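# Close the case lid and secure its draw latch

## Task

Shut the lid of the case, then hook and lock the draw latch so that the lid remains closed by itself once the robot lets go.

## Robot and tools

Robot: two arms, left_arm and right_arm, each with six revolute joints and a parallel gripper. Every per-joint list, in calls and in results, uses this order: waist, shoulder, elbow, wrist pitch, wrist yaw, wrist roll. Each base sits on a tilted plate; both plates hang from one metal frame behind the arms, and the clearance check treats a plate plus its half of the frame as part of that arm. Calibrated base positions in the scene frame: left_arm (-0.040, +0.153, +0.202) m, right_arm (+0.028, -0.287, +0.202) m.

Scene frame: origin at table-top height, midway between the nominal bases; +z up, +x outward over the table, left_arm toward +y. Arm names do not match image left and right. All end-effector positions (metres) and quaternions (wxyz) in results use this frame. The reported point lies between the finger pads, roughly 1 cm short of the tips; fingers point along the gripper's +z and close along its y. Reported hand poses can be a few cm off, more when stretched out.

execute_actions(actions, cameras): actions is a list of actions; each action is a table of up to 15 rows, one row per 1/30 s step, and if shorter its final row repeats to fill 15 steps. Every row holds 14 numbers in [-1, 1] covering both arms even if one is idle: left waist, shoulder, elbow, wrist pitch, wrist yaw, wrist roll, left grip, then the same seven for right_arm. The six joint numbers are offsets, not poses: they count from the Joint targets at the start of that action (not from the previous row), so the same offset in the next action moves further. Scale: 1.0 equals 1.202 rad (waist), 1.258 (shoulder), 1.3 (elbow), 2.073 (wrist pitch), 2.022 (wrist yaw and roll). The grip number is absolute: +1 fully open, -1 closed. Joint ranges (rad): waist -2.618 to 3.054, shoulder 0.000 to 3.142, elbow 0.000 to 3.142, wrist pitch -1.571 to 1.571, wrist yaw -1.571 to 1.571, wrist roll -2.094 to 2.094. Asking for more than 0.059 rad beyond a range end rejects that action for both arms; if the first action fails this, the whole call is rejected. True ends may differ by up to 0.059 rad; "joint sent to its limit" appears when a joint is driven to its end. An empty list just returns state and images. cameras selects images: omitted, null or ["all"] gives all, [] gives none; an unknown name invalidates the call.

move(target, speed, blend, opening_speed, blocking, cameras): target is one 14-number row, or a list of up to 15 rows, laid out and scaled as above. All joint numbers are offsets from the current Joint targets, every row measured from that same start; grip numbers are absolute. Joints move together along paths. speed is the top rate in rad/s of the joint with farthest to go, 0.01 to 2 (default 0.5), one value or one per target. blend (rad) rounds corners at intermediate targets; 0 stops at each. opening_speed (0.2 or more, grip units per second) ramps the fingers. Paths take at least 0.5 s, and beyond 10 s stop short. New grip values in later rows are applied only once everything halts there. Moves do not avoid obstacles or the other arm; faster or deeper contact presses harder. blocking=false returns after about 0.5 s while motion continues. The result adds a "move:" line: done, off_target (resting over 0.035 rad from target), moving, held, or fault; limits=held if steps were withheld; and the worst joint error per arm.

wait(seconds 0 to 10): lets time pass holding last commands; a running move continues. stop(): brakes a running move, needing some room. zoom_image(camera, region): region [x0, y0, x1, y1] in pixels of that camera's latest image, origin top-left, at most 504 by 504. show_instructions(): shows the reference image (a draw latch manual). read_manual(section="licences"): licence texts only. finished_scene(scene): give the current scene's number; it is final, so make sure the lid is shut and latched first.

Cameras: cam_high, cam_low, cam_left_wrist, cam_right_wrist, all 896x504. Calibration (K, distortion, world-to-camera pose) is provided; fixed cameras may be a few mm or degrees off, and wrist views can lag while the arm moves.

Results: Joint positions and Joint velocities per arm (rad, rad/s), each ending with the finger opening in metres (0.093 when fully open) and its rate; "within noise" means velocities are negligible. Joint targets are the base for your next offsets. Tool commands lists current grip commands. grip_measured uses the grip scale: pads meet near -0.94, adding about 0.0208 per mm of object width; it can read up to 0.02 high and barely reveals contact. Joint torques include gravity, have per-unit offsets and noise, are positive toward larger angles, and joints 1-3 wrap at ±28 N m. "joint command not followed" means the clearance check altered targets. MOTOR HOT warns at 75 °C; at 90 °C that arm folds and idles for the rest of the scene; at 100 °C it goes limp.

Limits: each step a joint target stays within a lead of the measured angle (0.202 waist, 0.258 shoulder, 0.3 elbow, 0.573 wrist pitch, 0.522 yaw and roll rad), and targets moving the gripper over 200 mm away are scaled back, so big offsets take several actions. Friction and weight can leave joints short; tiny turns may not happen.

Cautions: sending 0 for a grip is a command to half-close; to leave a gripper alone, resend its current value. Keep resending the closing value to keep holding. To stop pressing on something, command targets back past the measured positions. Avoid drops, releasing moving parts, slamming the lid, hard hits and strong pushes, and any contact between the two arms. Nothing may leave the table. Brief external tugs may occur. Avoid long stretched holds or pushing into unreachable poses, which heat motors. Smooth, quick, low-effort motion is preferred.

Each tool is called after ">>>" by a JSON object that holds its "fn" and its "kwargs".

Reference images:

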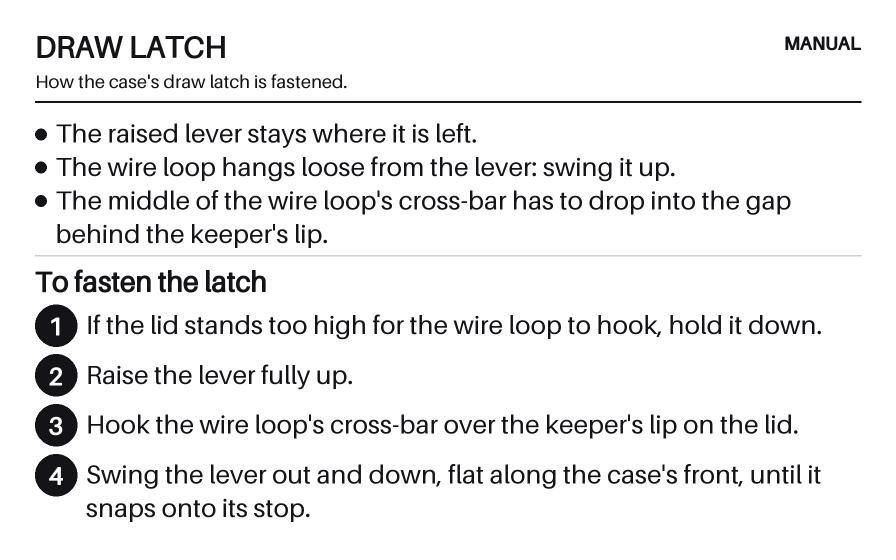

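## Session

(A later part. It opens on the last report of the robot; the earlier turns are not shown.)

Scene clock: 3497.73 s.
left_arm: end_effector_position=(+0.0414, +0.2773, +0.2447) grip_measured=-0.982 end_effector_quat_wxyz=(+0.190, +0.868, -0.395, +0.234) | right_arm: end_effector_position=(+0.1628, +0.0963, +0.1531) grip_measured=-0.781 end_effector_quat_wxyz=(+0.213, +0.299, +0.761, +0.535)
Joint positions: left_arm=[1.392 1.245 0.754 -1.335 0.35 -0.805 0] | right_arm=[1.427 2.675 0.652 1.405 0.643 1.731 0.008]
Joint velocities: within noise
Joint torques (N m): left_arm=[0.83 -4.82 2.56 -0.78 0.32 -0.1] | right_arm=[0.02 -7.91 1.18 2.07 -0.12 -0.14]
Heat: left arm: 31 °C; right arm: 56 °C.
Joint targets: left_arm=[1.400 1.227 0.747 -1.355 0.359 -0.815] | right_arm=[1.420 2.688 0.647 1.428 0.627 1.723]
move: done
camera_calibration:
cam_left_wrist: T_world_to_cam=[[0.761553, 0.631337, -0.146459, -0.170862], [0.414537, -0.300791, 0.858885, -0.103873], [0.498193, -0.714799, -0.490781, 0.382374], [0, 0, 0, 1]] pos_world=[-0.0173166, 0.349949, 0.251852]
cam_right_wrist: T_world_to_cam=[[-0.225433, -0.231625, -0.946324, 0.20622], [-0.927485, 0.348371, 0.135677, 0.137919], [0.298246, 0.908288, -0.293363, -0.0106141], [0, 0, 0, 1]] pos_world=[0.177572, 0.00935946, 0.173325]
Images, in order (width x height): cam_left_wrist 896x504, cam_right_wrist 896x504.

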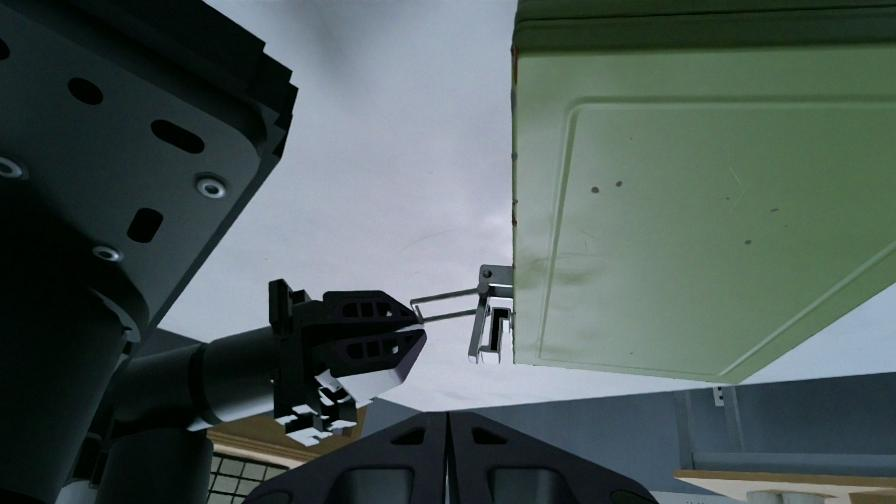

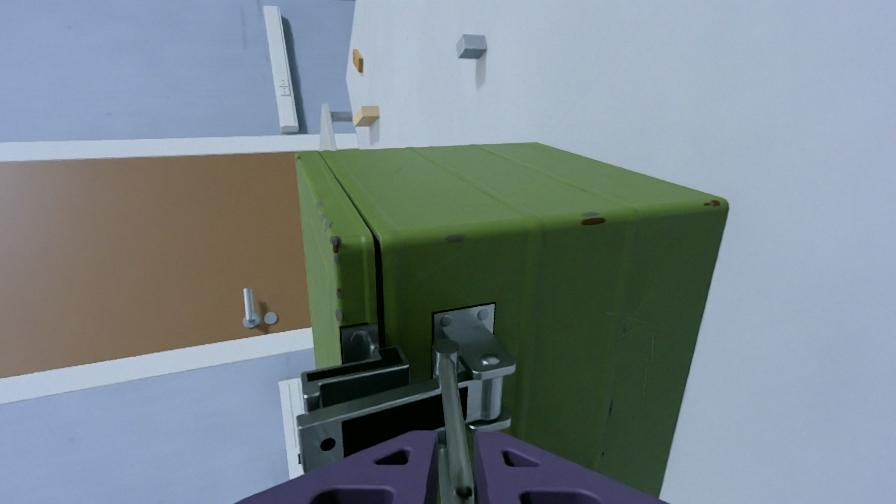

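>>> {"fn": "move", "kwargs": {"target": [0,0,0,0,0,0,-1,0,0,0,0,0,0,-0.90], "opening_speed": 0.2, "cameras": ["cam_left_wrist","cam_right_wrist"]}}

>>> {"fn": "zoom_image", "kwargs": {"camera": "cam_left_wrist", "region": [380, 180, 560, 380]}}

>>> {"fn": "zoom_image", "kwargs": {"camera": "cam_right_wrist", "region": [300, 260, 600, 504]}}

Scene clock: 3509.10 s.
left_arm: end_effector_position=(+0.0414, +0.2773, +0.2447) grip_measured=-0.982 end_effector_quat_wxyz=(+0.190, +0.868, -0.395, +0.234) | right_arm: end_effector_position=(+0.1633, +0.0956, +0.1529) grip_measured=-0.898 end_effector_quat_wxyz=(+0.213, +0.299, +0.762, +0.534)
Joint positions: left_arm=[1.392 1.245 0.754 -1.335 0.35 -0.805 0] | right_arm=[1.425 2.675 0.65 1.406 0.643 1.73 0.002]
Joint velocities: within noise
Joint torques (N m): left_arm=[0.84 -4.82 2.51 -0.77 0.32 -0.1] | right_arm=[0.39 -7.79 1.31 2.12 -0.09 -0.11]
Heat: left arm: 31 °C; right arm: 53 °C.
Joint targets: left_arm=[1.400 1.227 0.747 -1.355 0.359 -0.815] | right_arm=[1.420 2.688 0.647 1.428 0.626 1.723]
move: done
camera_calibration:
cam_left_wrist: T_world_to_cam=[[0.761553, 0.631337, -0.146459, -0.170862], [0.414537, -0.300791, 0.858885, -0.103873], [0.498193, -0.714799, -0.490781, 0.382374], [0, 0, 0, 1]] pos_world=[-0.0173166, 0.349949, 0.251852]
cam_right_wrist: T_world_to_cam=[[-0.225856, -0.232598, -0.945985, 0.206024], [-0.927055, 0.349635, 0.135368, 0.138602], [0.299263, 0.907553, -0.294599, -0.0100927], [0, 0, 0, 1]] pos_world=[0.178044, 0.0086205, 0.17316]
Images, in order (width x height): cam_left_wrist 896x504, cam_right_wrist 896x504.

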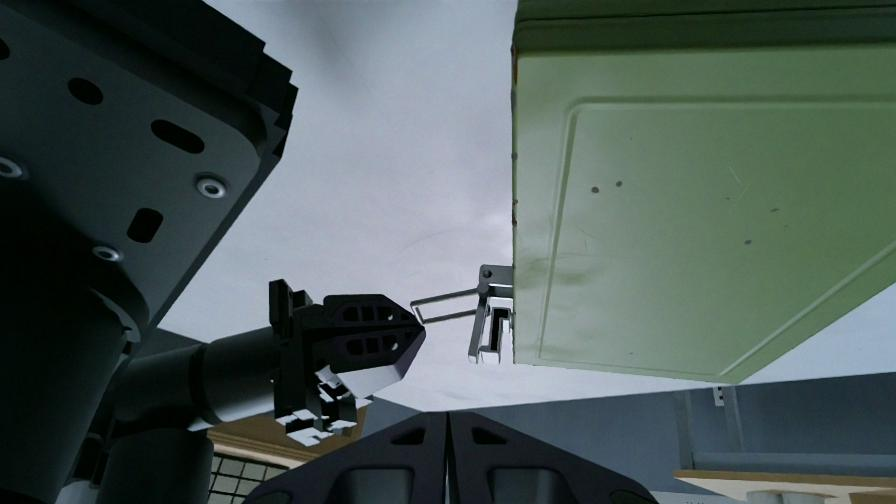

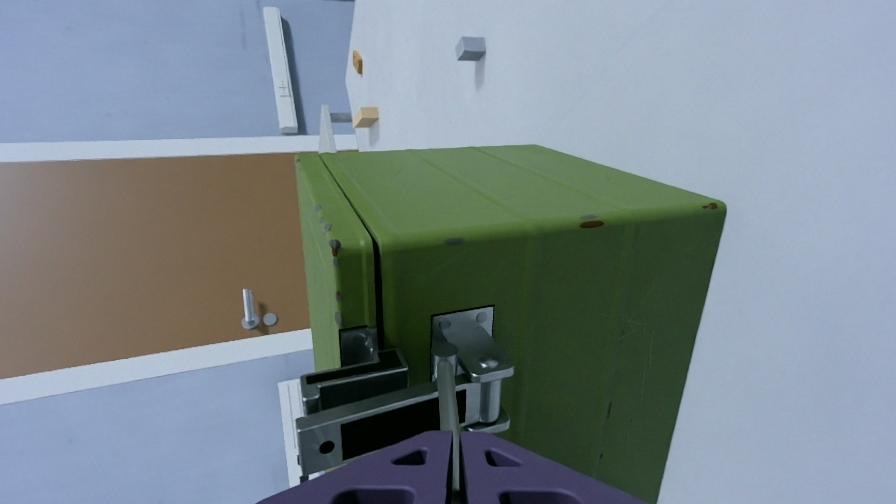

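Scaled by 2.520 from the camera's 896x504 image, which has a finer 1280x720 frame.

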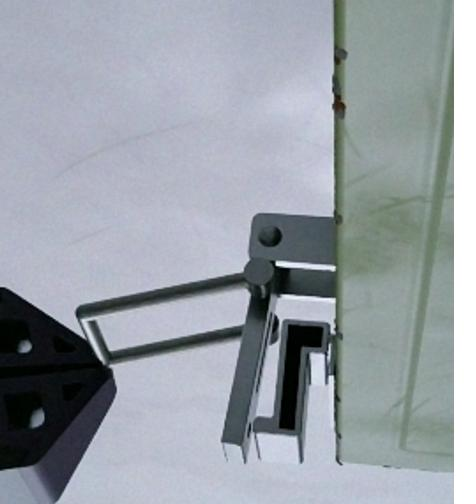

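Scaled by 1.680 from the camera's 896x504 image, which has a finer 1280x720 frame.

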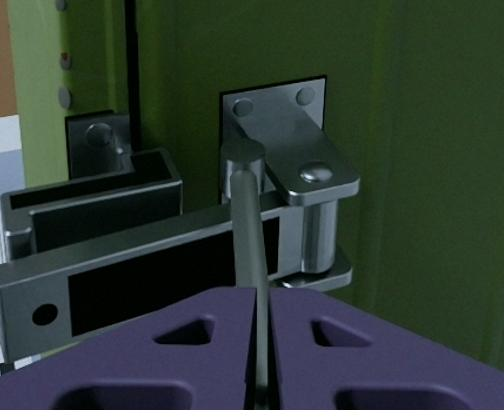

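>>> {"fn": "zoom_image", "kwargs": {"camera": "cam_right_wrist", "region": [400, 380, 520, 504]}}

>>> {"fn": "zoom_image", "kwargs": {"camera": "cam_left_wrist", "region": [390, 280, 450, 340]}}

Scaled by 4.065 from the camera's 896x504 image, which has a finer 1280x720 frame.

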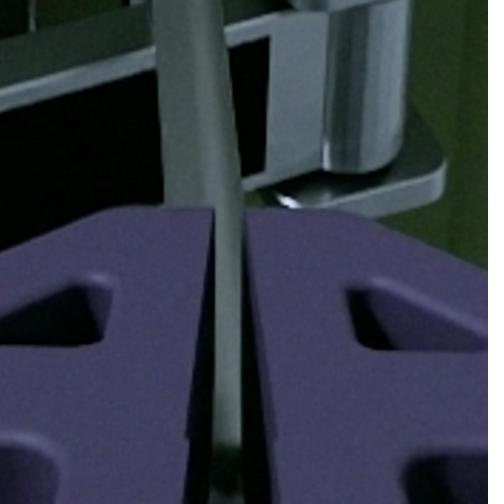

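Scaled by 8.400 from the camera's 896x504 image, which has a finer 1280x720 frame.

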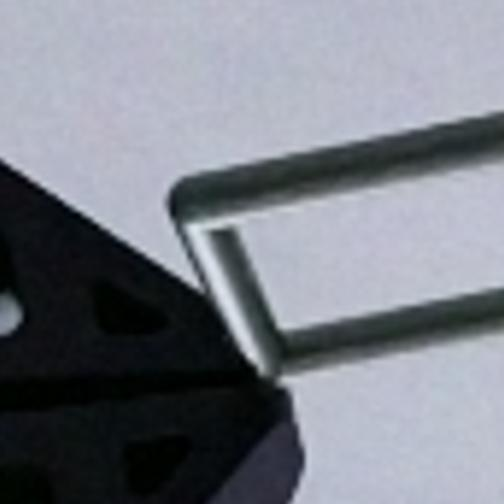

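>>> {"fn": "move", "kwargs": {"target": [[0,0,0,0,0,0,-1,0.0083,0,0.0146,-0.0154,0.0143,0.0054,-0.90],[0,0,0,0,0,0,-1,0.0083,0,0.0146,-0.0154,0.0143,0.0054,-0.79],[0,0,0,0,0,0,-1,0.0258,0,0.0292,-0.0299,0.0247,0.0129,-0.79]], "speed": 0.1, "opening_speed": 0.4, "cameras": ["cam_left_wrist","cam_right_wrist"]}}

>>> {"fn": "zoom_image", "kwargs": {"camera": "cam_left_wrist", "region": [390, 280, 450, 340]}}

>>> {"fn": "zoom_image", "kwargs": {"camera": "cam_right_wrist", "region": [400, 380, 520, 504]}}

Scene clock: 3535.13 s.
left_arm: end_effector_position=(+0.0414, +0.2773, +0.2447) grip_measured=-0.982 end_effector_quat_wxyz=(+0.190, +0.868, -0.395, +0.234) | right_arm: end_effector_position=(+0.1594, +0.1014, +0.1540) grip_measured=-0.791 end_effector_quat_wxyz=(+0.215, +0.299, +0.760, +0.535)
Joint positions: left_arm=[1.392 1.245 0.754 -1.335 0.35 -0.805 0] | right_arm=[1.444 2.675 0.673 1.38 0.662 1.739 0.007]
Joint velocities: within noise
Joint torques (N m): left_arm=[0.84 -4.83 2.52 -0.78 0.31 -0.1] | right_arm=[1.14 -7.99 3.02 1.71 0.19 0.03]
Heat: left arm: 31 °C; right arm: 49 °C.
Joint targets: left_arm=[1.400 1.227 0.747 -1.355 0.359 -0.815] | right_arm=[1.451 2.688 0.685 1.366 0.676 1.749]
move: done
camera_calibration:
cam_left_wrist: T_world_to_cam=[[0.761553, 0.631337, -0.146459, -0.170862], [0.414537, -0.300791, 0.858885, -0.103873], [0.498193, -0.714799, -0.490781, 0.382374], [0, 0, 0, 1]] pos_world=[-0.0173166, 0.349949, 0.251852]
cam_right_wrist: T_world_to_cam=[[-0.22155, -0.230636, -0.947482, 0.206902], [-0.92689, 0.351683, 0.131128, 0.133157], [0.302971, 0.907263, -0.291689, -0.0148646], [0, 0, 0, 1]] pos_world=[0.173765, 0.0143758, 0.174239]
Images, in order (width x height): cam_left_wrist 896x504, cam_right_wrist 896x504.

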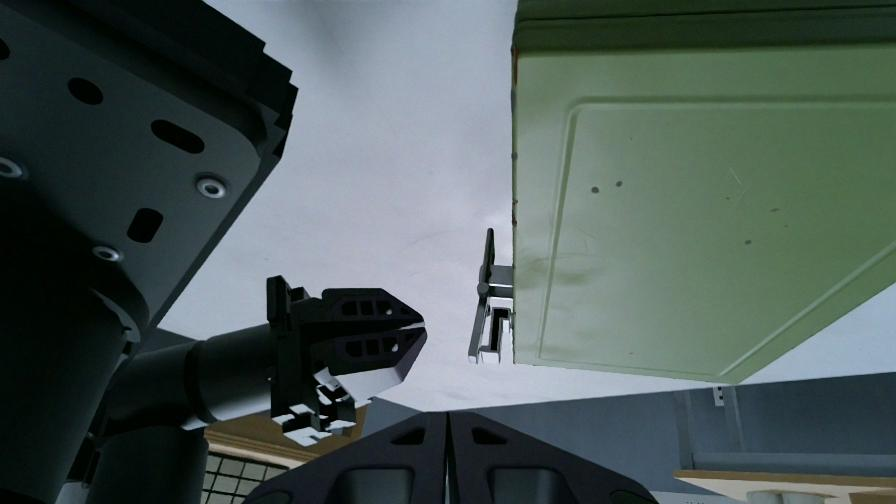

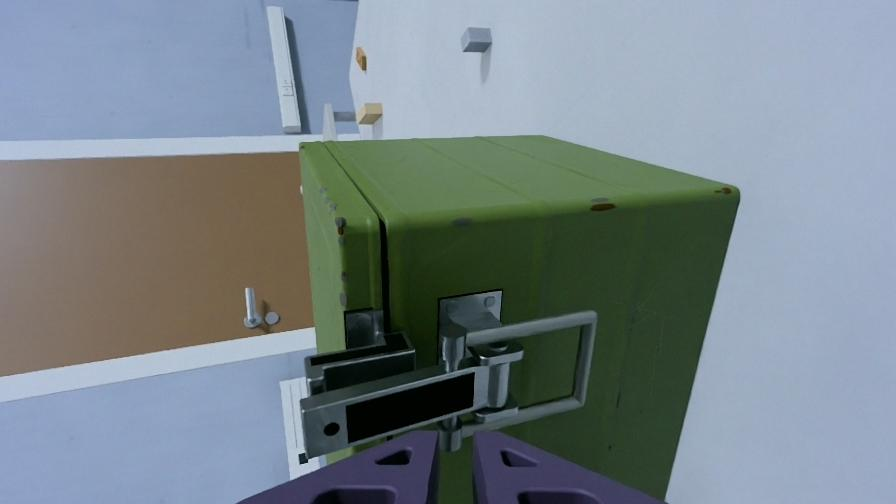

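Scaled by 8.400 from the camera's 896x504 image, which has a finer 1280x720 frame.

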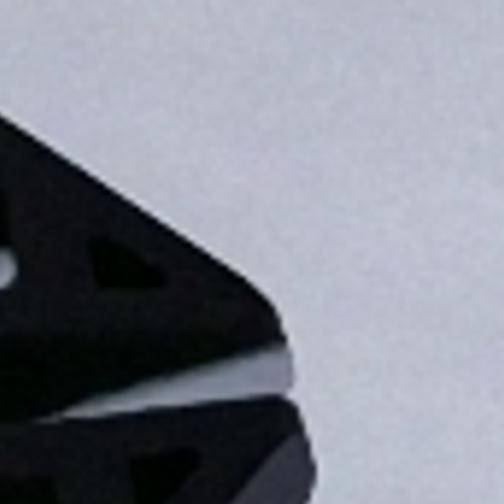

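Scaled by 4.065 from the camera's 896x504 image, which has a finer 1280x720 frame.

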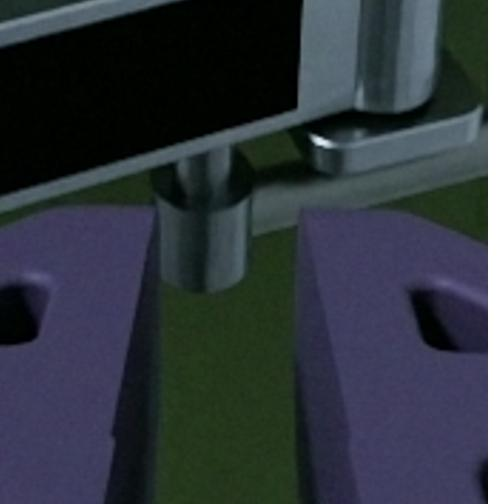

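>>> {"fn": "wait", "kwargs": {"seconds": 0.5}}

>>> {"fn": "zoom_image", "kwargs": {"camera": "cam_left_wrist", "region": [380, 180, 560, 380]}}

>>> {"fn": "zoom_image", "kwargs": {"camera": "cam_right_wrist", "region": [300, 260, 600, 504]}}

Scene clock: 3568.27 s.
left_arm: end_effector_position=(+0.0414, +0.2773, +0.2447) grip_measured=-0.982 end_effector_quat_wxyz=(+0.190, +0.868, -0.395, +0.234) | right_arm: end_effector_position=(+0.1595, +0.1012, +0.1539) grip_measured=-0.791 end_effector_quat_wxyz=(+0.216, +0.299, +0.760, +0.535)
Joint positions: left_arm=[1.392 1.245 0.754 -1.335 0.35 -0.805 0] | right_arm=[1.444 2.675 0.673 1.379 0.664 1.74 0.007]
Joint velocities: within noise
Joint torques (N m): left_arm=[0.83 -4.82 2.54 -0.78 0.32 -0.09] | right_arm=[1.21 -7.98 2.97 1.73 0.16 0.05]
Heat: left arm: 31 °C; right arm: 46 °C.
Joint targets: left_arm=[1.400 1.227 0.747 -1.355 0.359 -0.815] | right_arm=[1.451 2.688 0.685 1.366 0.677 1.749]
Tool commands: left_gripper/opening=-1.0 right_gripper/opening=-0.79
wait: 0.50 s; at rest from the start
camera_calibration:
cam_left_wrist: T_world_to_cam=[[0.761553, 0.631337, -0.146459, -0.170862], [0.414537, -0.300791, 0.858885, -0.103873], [0.498193, -0.714799, -0.490781, 0.382374], [0, 0, 0, 1]] pos_world=[-0.0173166, 0.349949, 0.251852]
cam_right_wrist: T_world_to_cam=[[-0.221724, -0.230976, -0.947359, 0.206824], [-0.926503, 0.352814, 0.130823, 0.133227], [0.304024, 0.906737, -0.292228, -0.014807], [0, 0, 0, 1]] pos_world=[0.173794, 0.0141933, 0.17418]

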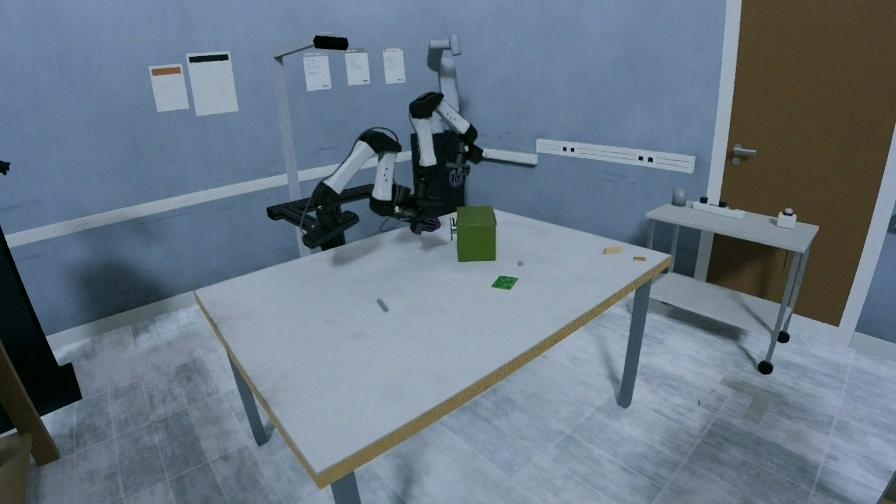

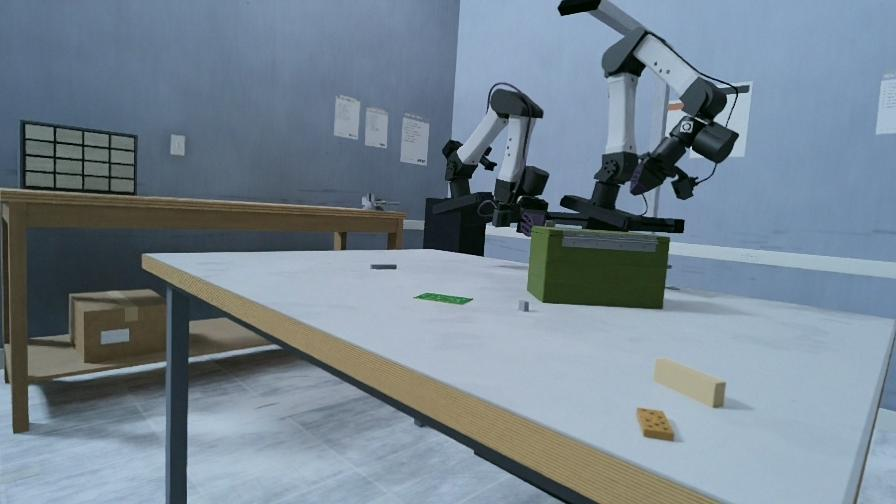

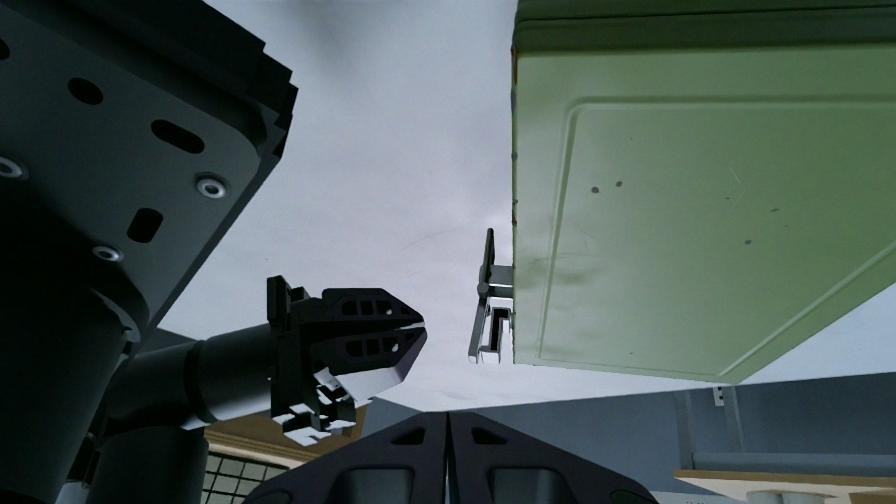

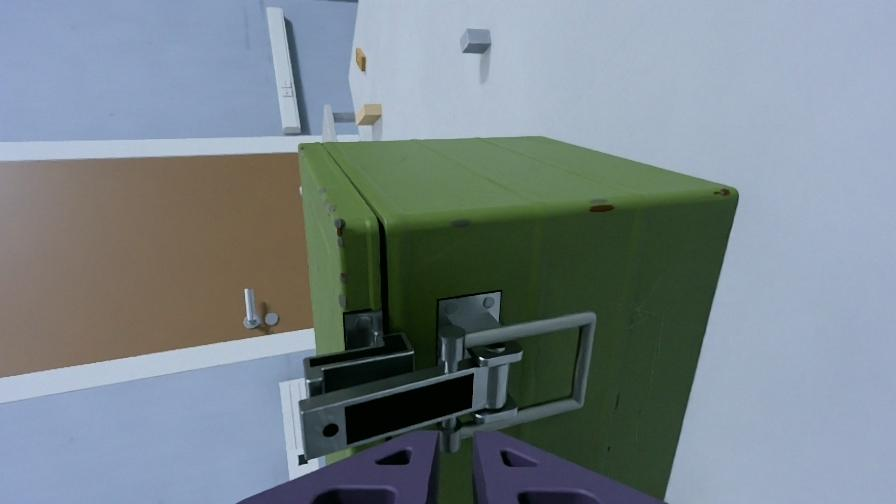

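Scaled by 2.520 from the camera's 896x504 image, which has a finer 1280x720 frame.

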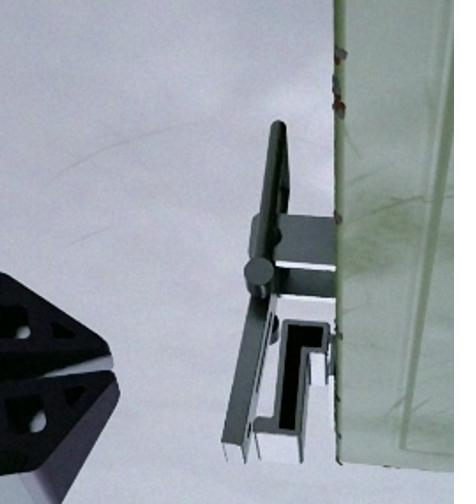

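Scaled by 1.680 from the camera's 896x504 image, which has a finer 1280x720 frame.

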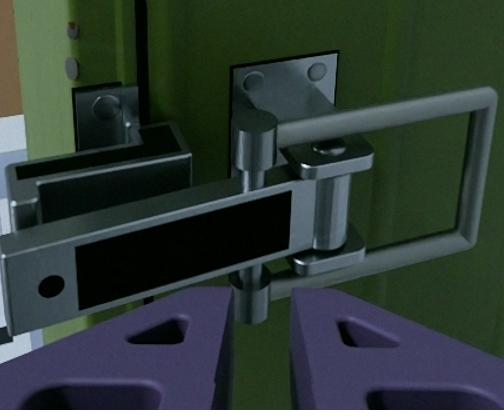

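>>> {"fn": "move", "kwargs": {"target": [[0,0,0,0,0,0,-1,-0.006,0.180,0.167,0.019,-0.020,-0.0035,-0.74],[0,0,0,0,0,0,-1,-0.047,0.200,0.202,0.016,-0.044,-0.018,-0.74]], "speed": 0.35}}

>>> {"fn": "zoom_image", "kwargs": {"camera": "cam_left_wrist", "region": [380, 180, 560, 380]}}

>>> {"fn": "zoom_image", "kwargs": {"camera": "cam_right_wrist", "region": [300, 260, 600, 504]}}

Scene clock: 3581.43 s.
left_arm: end_effector_position=(+0.0414, +0.2773, +0.2447) grip_measured=-0.982 end_effector_quat_wxyz=(+0.190, +0.868, -0.395, +0.234) | right_arm: end_effector_position=(+0.1693, +0.1429, +0.0990) grip_measured=-0.741 end_effector_quat_wxyz=(+0.203, +0.299, +0.762, +0.537)
Joint positions: left_arm=[1.392 1.245 0.754 -1.335 0.35 -0.805 0] | right_arm=[1.398 2.924 0.936 1.383 0.602 1.721 0.01]
Joint velocities: within noise
Joint torques (N m): left_arm=[0.87 -4.81 2.52 -0.78 0.32 -0.1] | right_arm=[0.47 -8.91 2.84 2.09 -0.07 -0.15]
Heat: left arm: 31 °C; right arm: 46 °C.
Joint targets: left_arm=[1.400 1.227 0.747 -1.355 0.359 -0.815] | right_arm=[1.395 2.939 0.948 1.399 0.587 1.712]
move: done
camera_calibration:
cam_left_wrist: T_world_to_cam=[[0.761553, 0.631337, -0.146459, -0.170862], [0.414537, -0.300791, 0.858885, -0.103873], [0.498193, -0.714799, -0.490781, 0.382374], [0, 0, 0, 1]] pos_world=[-0.0173166, 0.349949, 0.251852]
cam_right_wrist: T_world_to_cam=[[-0.235064, -0.225842, -0.945378, 0.167902], [-0.929825, 0.335581, 0.15103, 0.135782], [0.283142, 0.914539, -0.288877, -0.0694876], [0, 0, 0, 1]] pos_world=[0.185396, 0.0559026, 0.118151]

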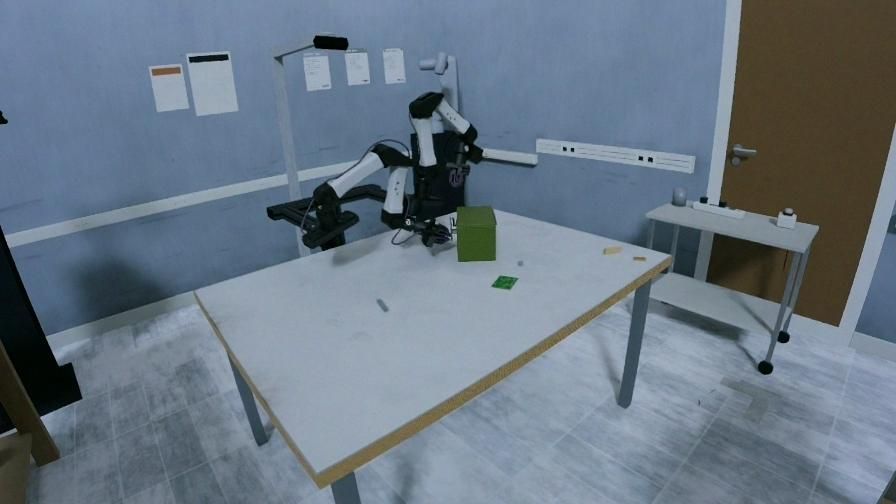

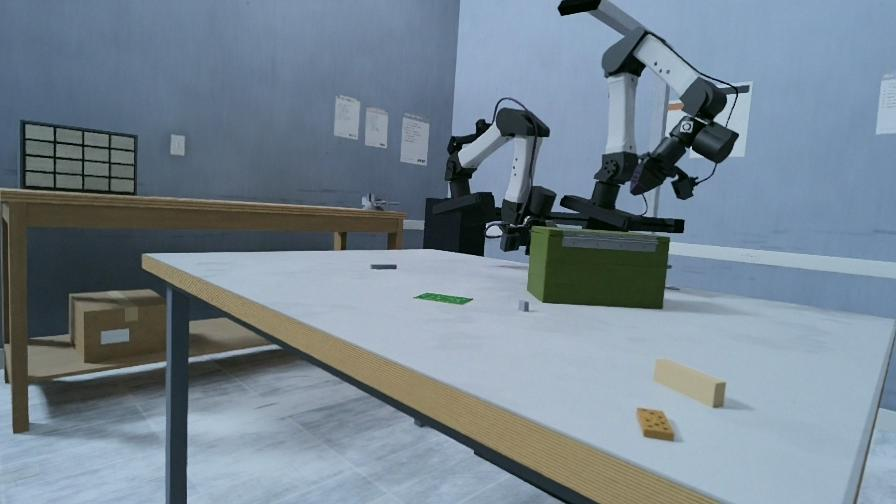

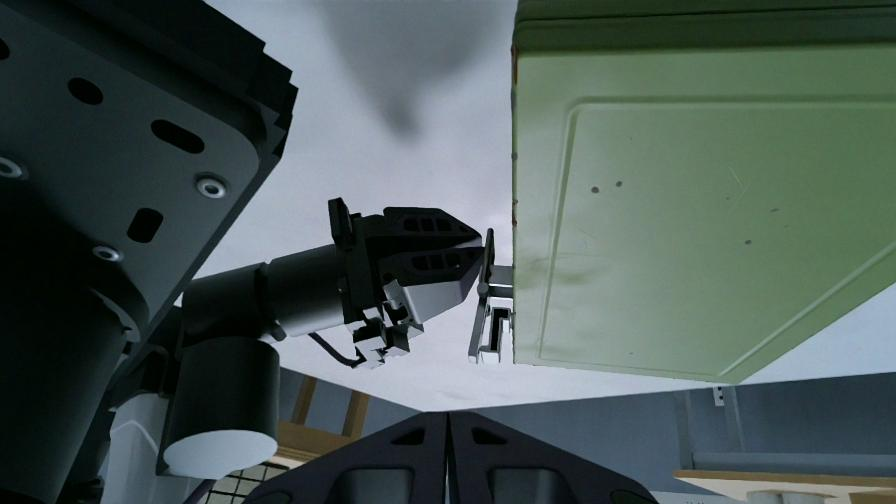

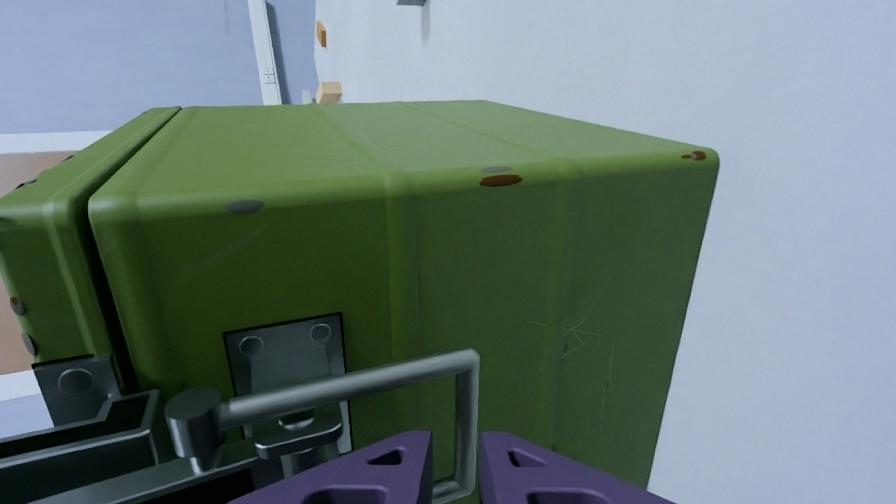

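Scaled by 2.520 from the camera's 896x504 image, which has a finer 1280x720 frame.

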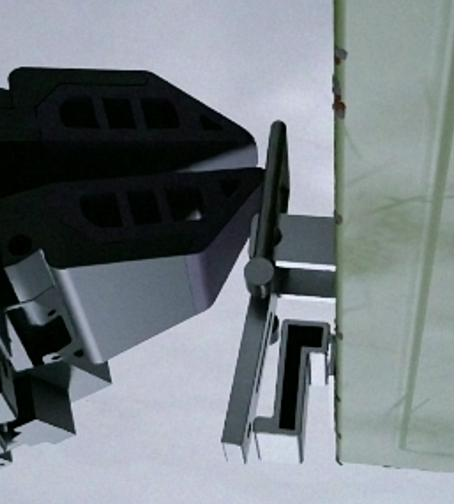

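Scaled by 1.680 from the camera's 896x504 image, which has a finer 1280x720 frame.

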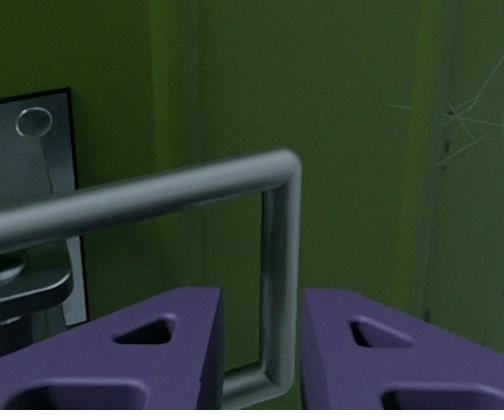

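>>> {"fn": "move", "kwargs": {"target": [[0,0,0,0,0,0,-1,-0.011,0.0127,0.0046,0.0005,-0.005,-0.0035,-0.74],[0,0,0,0,0,0,-1,-0.0233,0.0135,0.0246,0.0015,-0.0109,-0.0079,-0.74]], "speed": 0.15}}

>>> {"fn": "zoom_image", "kwargs": {"camera": "cam_left_wrist", "region": [450, 220, 520, 300]}}

>>> {"fn": "zoom_image", "kwargs": {"camera": "cam_right_wrist", "region": [300, 260, 600, 504]}}

Scene clock: 3590.00 s.
left_arm: end_effector_position=(+0.0414, +0.2773, +0.2447) grip_measured=-0.982 end_effector_quat_wxyz=(+0.190, +0.868, -0.395, +0.234) | right_arm: end_effector_position=(+0.1753, +0.1455, +0.0936) grip_measured=-0.741 end_effector_quat_wxyz=(+0.203, +0.298, +0.763, +0.537)
Joint positions: left_arm=[1.392 1.245 0.754 -1.335 0.35 -0.805 0] | right_arm=[1.377 2.945 0.96 1.385 0.583 1.705 0.01]
Joint velocities: within noise
Joint torques (N m): left_arm=[0.85 -4.83 2.5 -0.78 0.32 -0.11] | right_arm=[0.12 -9.42 3.56 2.1 -0.13 -0.19]
Heat: left arm: 31 °C; right arm: 47 °C.
Joint targets: left_arm=[1.400 1.227 0.747 -1.355 0.359 -0.815] | right_arm=[1.367 2.956 0.980 1.403 0.565 1.697]
move: done
camera_calibration:
cam_left_wrist: T_world_to_cam=[[0.761553, 0.631337, -0.146459, -0.170862], [0.414537, -0.300791, 0.858885, -0.103873], [0.498193, -0.714799, -0.490781, 0.382374], [0, 0, 0, 1]] pos_world=[-0.0173166, 0.349949, 0.251852]
cam_right_wrist: T_world_to_cam=[[-0.23503, -0.228785, -0.944679, 0.165216], [-0.930479, 0.33395, 0.15062, 0.141677], [0.281017, 0.914404, -0.291367, -0.0745186], [0, 0, 0, 1]] pos_world=[0.191599, 0.0586259, 0.113025]

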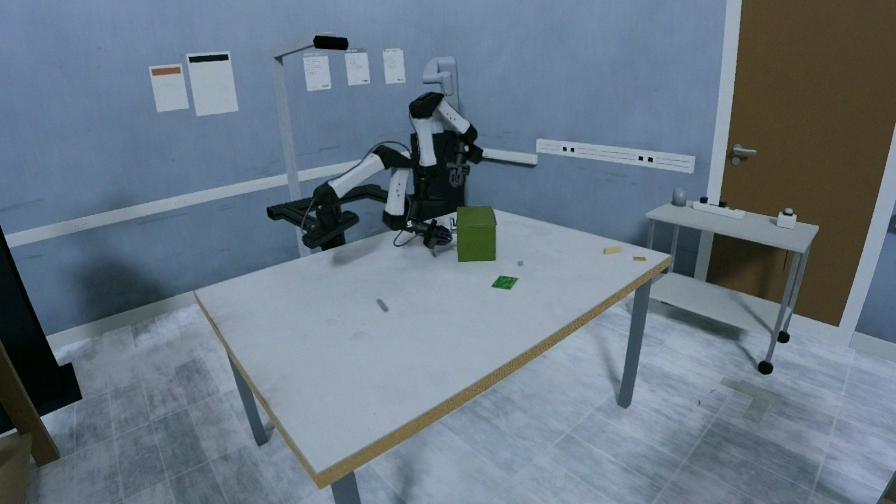

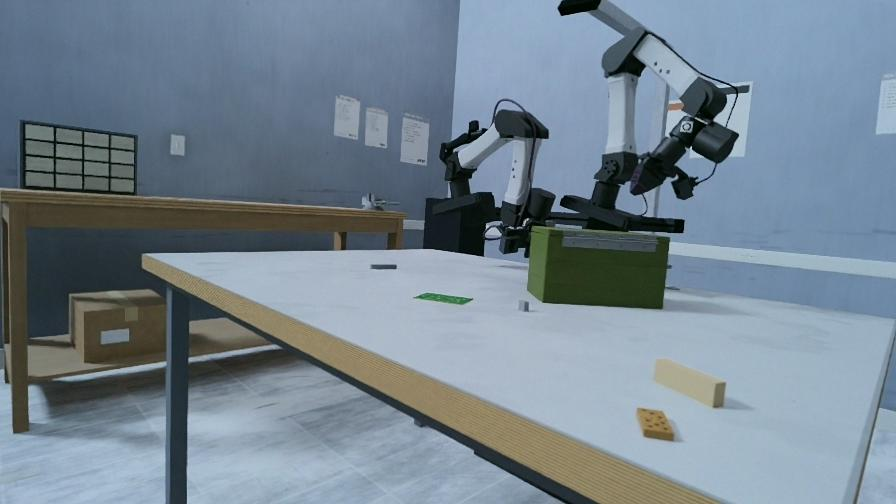

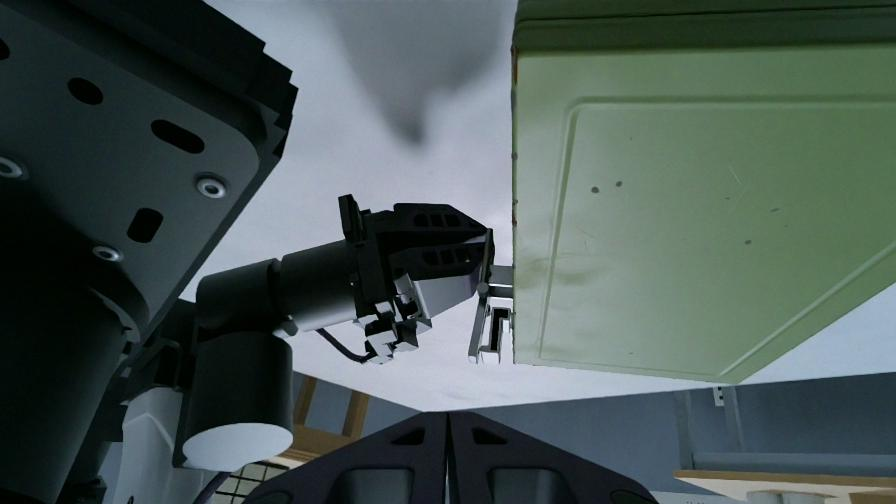

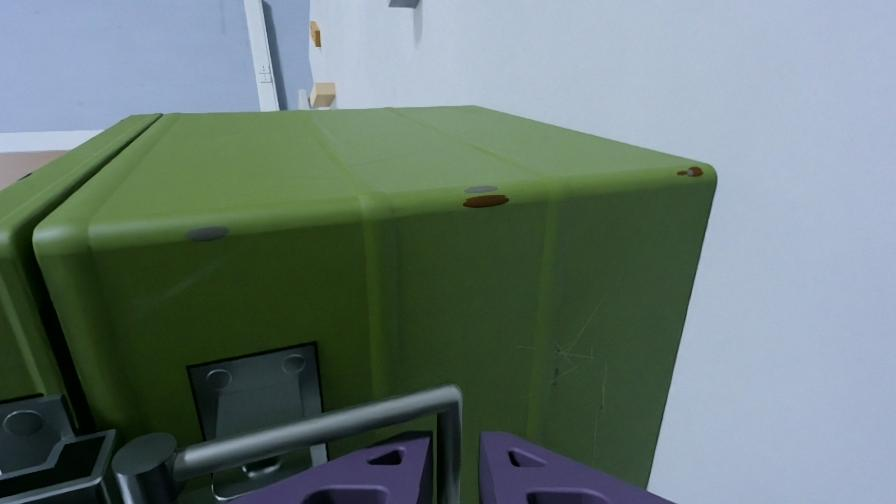

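Scaled by 6.300 from the camera's 896x504 image, which has a finer 1280x720 frame.

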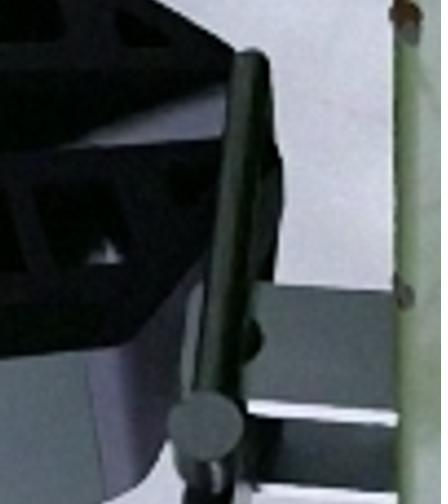

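Scaled by 1.680 from the camera's 896x504 image, which has a finer 1280x720 frame.

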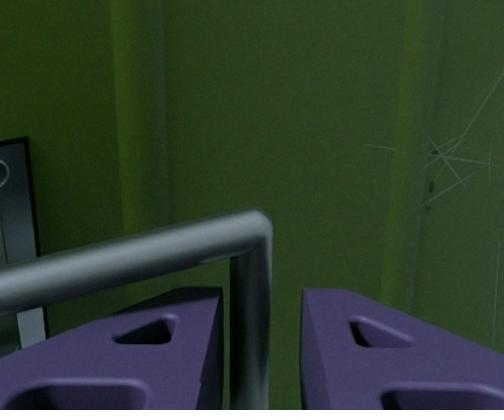

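>>> {"fn": "move", "kwargs": {"target": [[0,0,0,0,0,0,-1,-0.002,0,0.004,0,0,0,-0.74],[0,0,0,0,0,0,-1,-0.002,0,0.004,0,0,0,-0.88]], "speed": 0.15, "opening_speed": 0.4, "cameras": ["cam_left_wrist","cam_right_wrist"]}}

>>> {"fn": "zoom_image", "kwargs": {"camera": "cam_left_wrist", "region": [450, 220, 520, 300]}}

>>> {"fn": "zoom_image", "kwargs": {"camera": "cam_right_wrist", "region": [300, 260, 600, 504]}}

Scene clock: 3600.60 s.
left_arm: end_effector_position=(+0.0414, +0.2773, +0.2447) grip_measured=-0.982 end_effector_quat_wxyz=(+0.190, +0.868, -0.395, +0.234) | right_arm: end_effector_position=(+0.1760, +0.1466, +0.0947) grip_measured=-0.874 end_effector_quat_wxyz=(+0.202, +0.298, +0.762, +0.539)
Joint positions: left_arm=[1.392 1.245 0.754 -1.335 0.35 -0.805 0] | right_arm=[1.375 2.945 0.963 1.388 0.58 1.704 0.003]
Joint velocities: within noise
Joint torques (N m): left_arm=[0.81 -4.86 2.51 -0.78 0.31 -0.1] | right_arm=[-0.01 -9.59 3.89 2.04 -0.17 -0.18]
Heat: left arm: 31 °C; right arm: 47 °C.
Joint targets: left_arm=[1.400 1.227 0.747 -1.355 0.359 -0.815] | right_arm=[1.365 2.956 0.985 1.403 0.565 1.696]
move: done
camera_calibration:
cam_left_wrist: T_world_to_cam=[[0.761553, 0.631337, -0.146459, -0.170862], [0.414537, -0.300791, 0.858885, -0.103873], [0.498193, -0.714799, -0.490781, 0.382374], [0, 0, 0, 1]] pos_world=[-0.0173166, 0.349949, 0.251852]
cam_right_wrist: T_world_to_cam=[[-0.234623, -0.223975, -0.945932, 0.165973], [-0.930591, 0.333029, 0.151964, 0.141856], [0.280986, 0.91593, -0.286565, -0.0761263], [0, 0, 0, 1]] pos_world=[0.192341, 0.0596583, 0.113627]
Images, in order (width x height): cam_left_wrist 896x504, cam_right_wrist 896x504.

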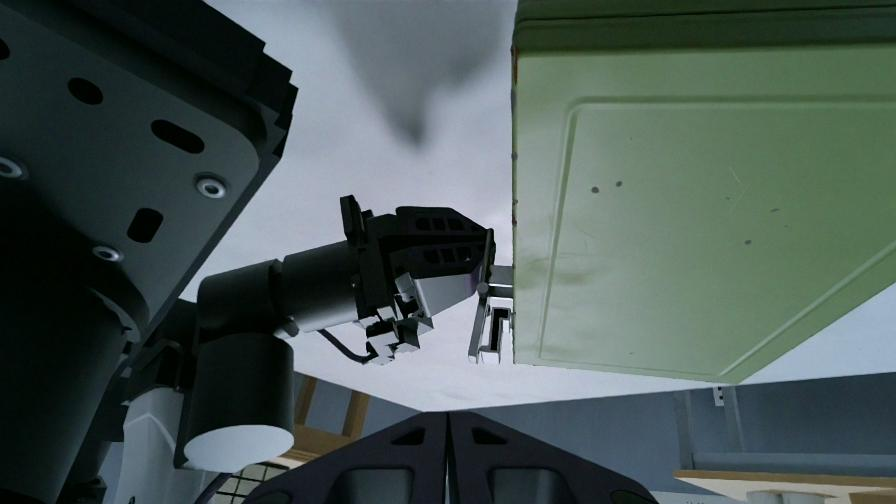

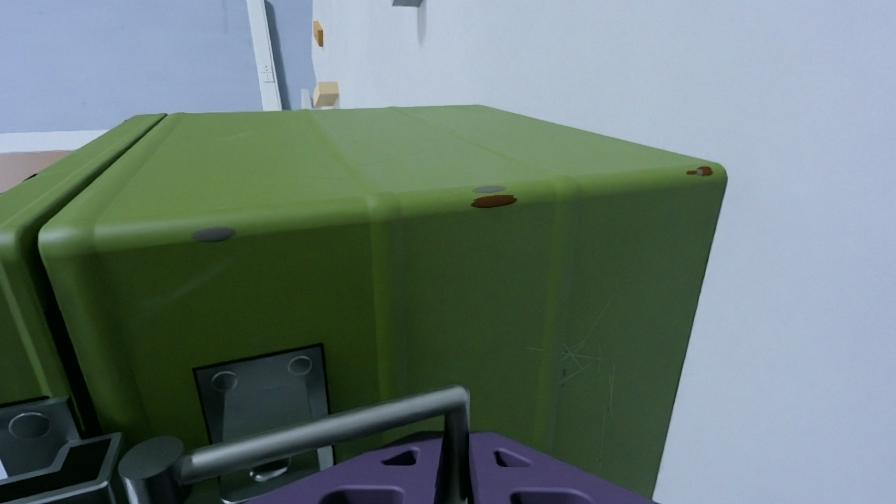

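Scaled by 6.300 from the camera's 896x504 image, which has a finer 1280x720 frame.

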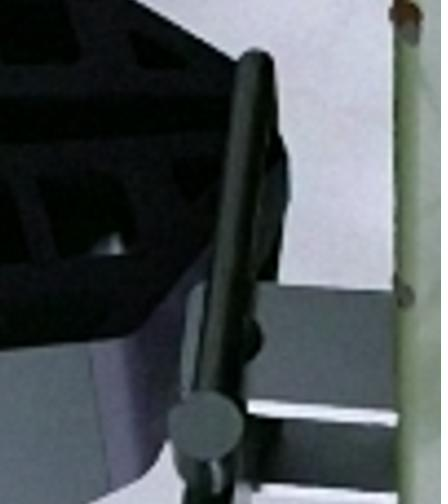

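Scaled by 1.680 from the camera's 896x504 image, which has a finer 1280x720 frame.

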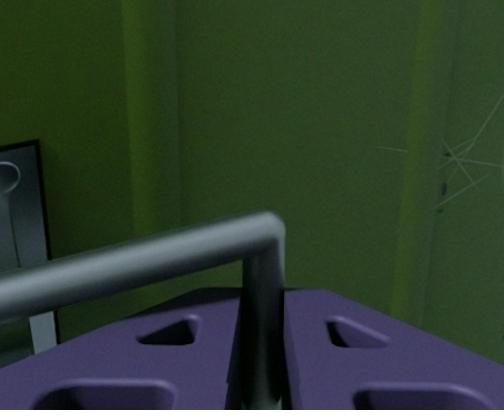

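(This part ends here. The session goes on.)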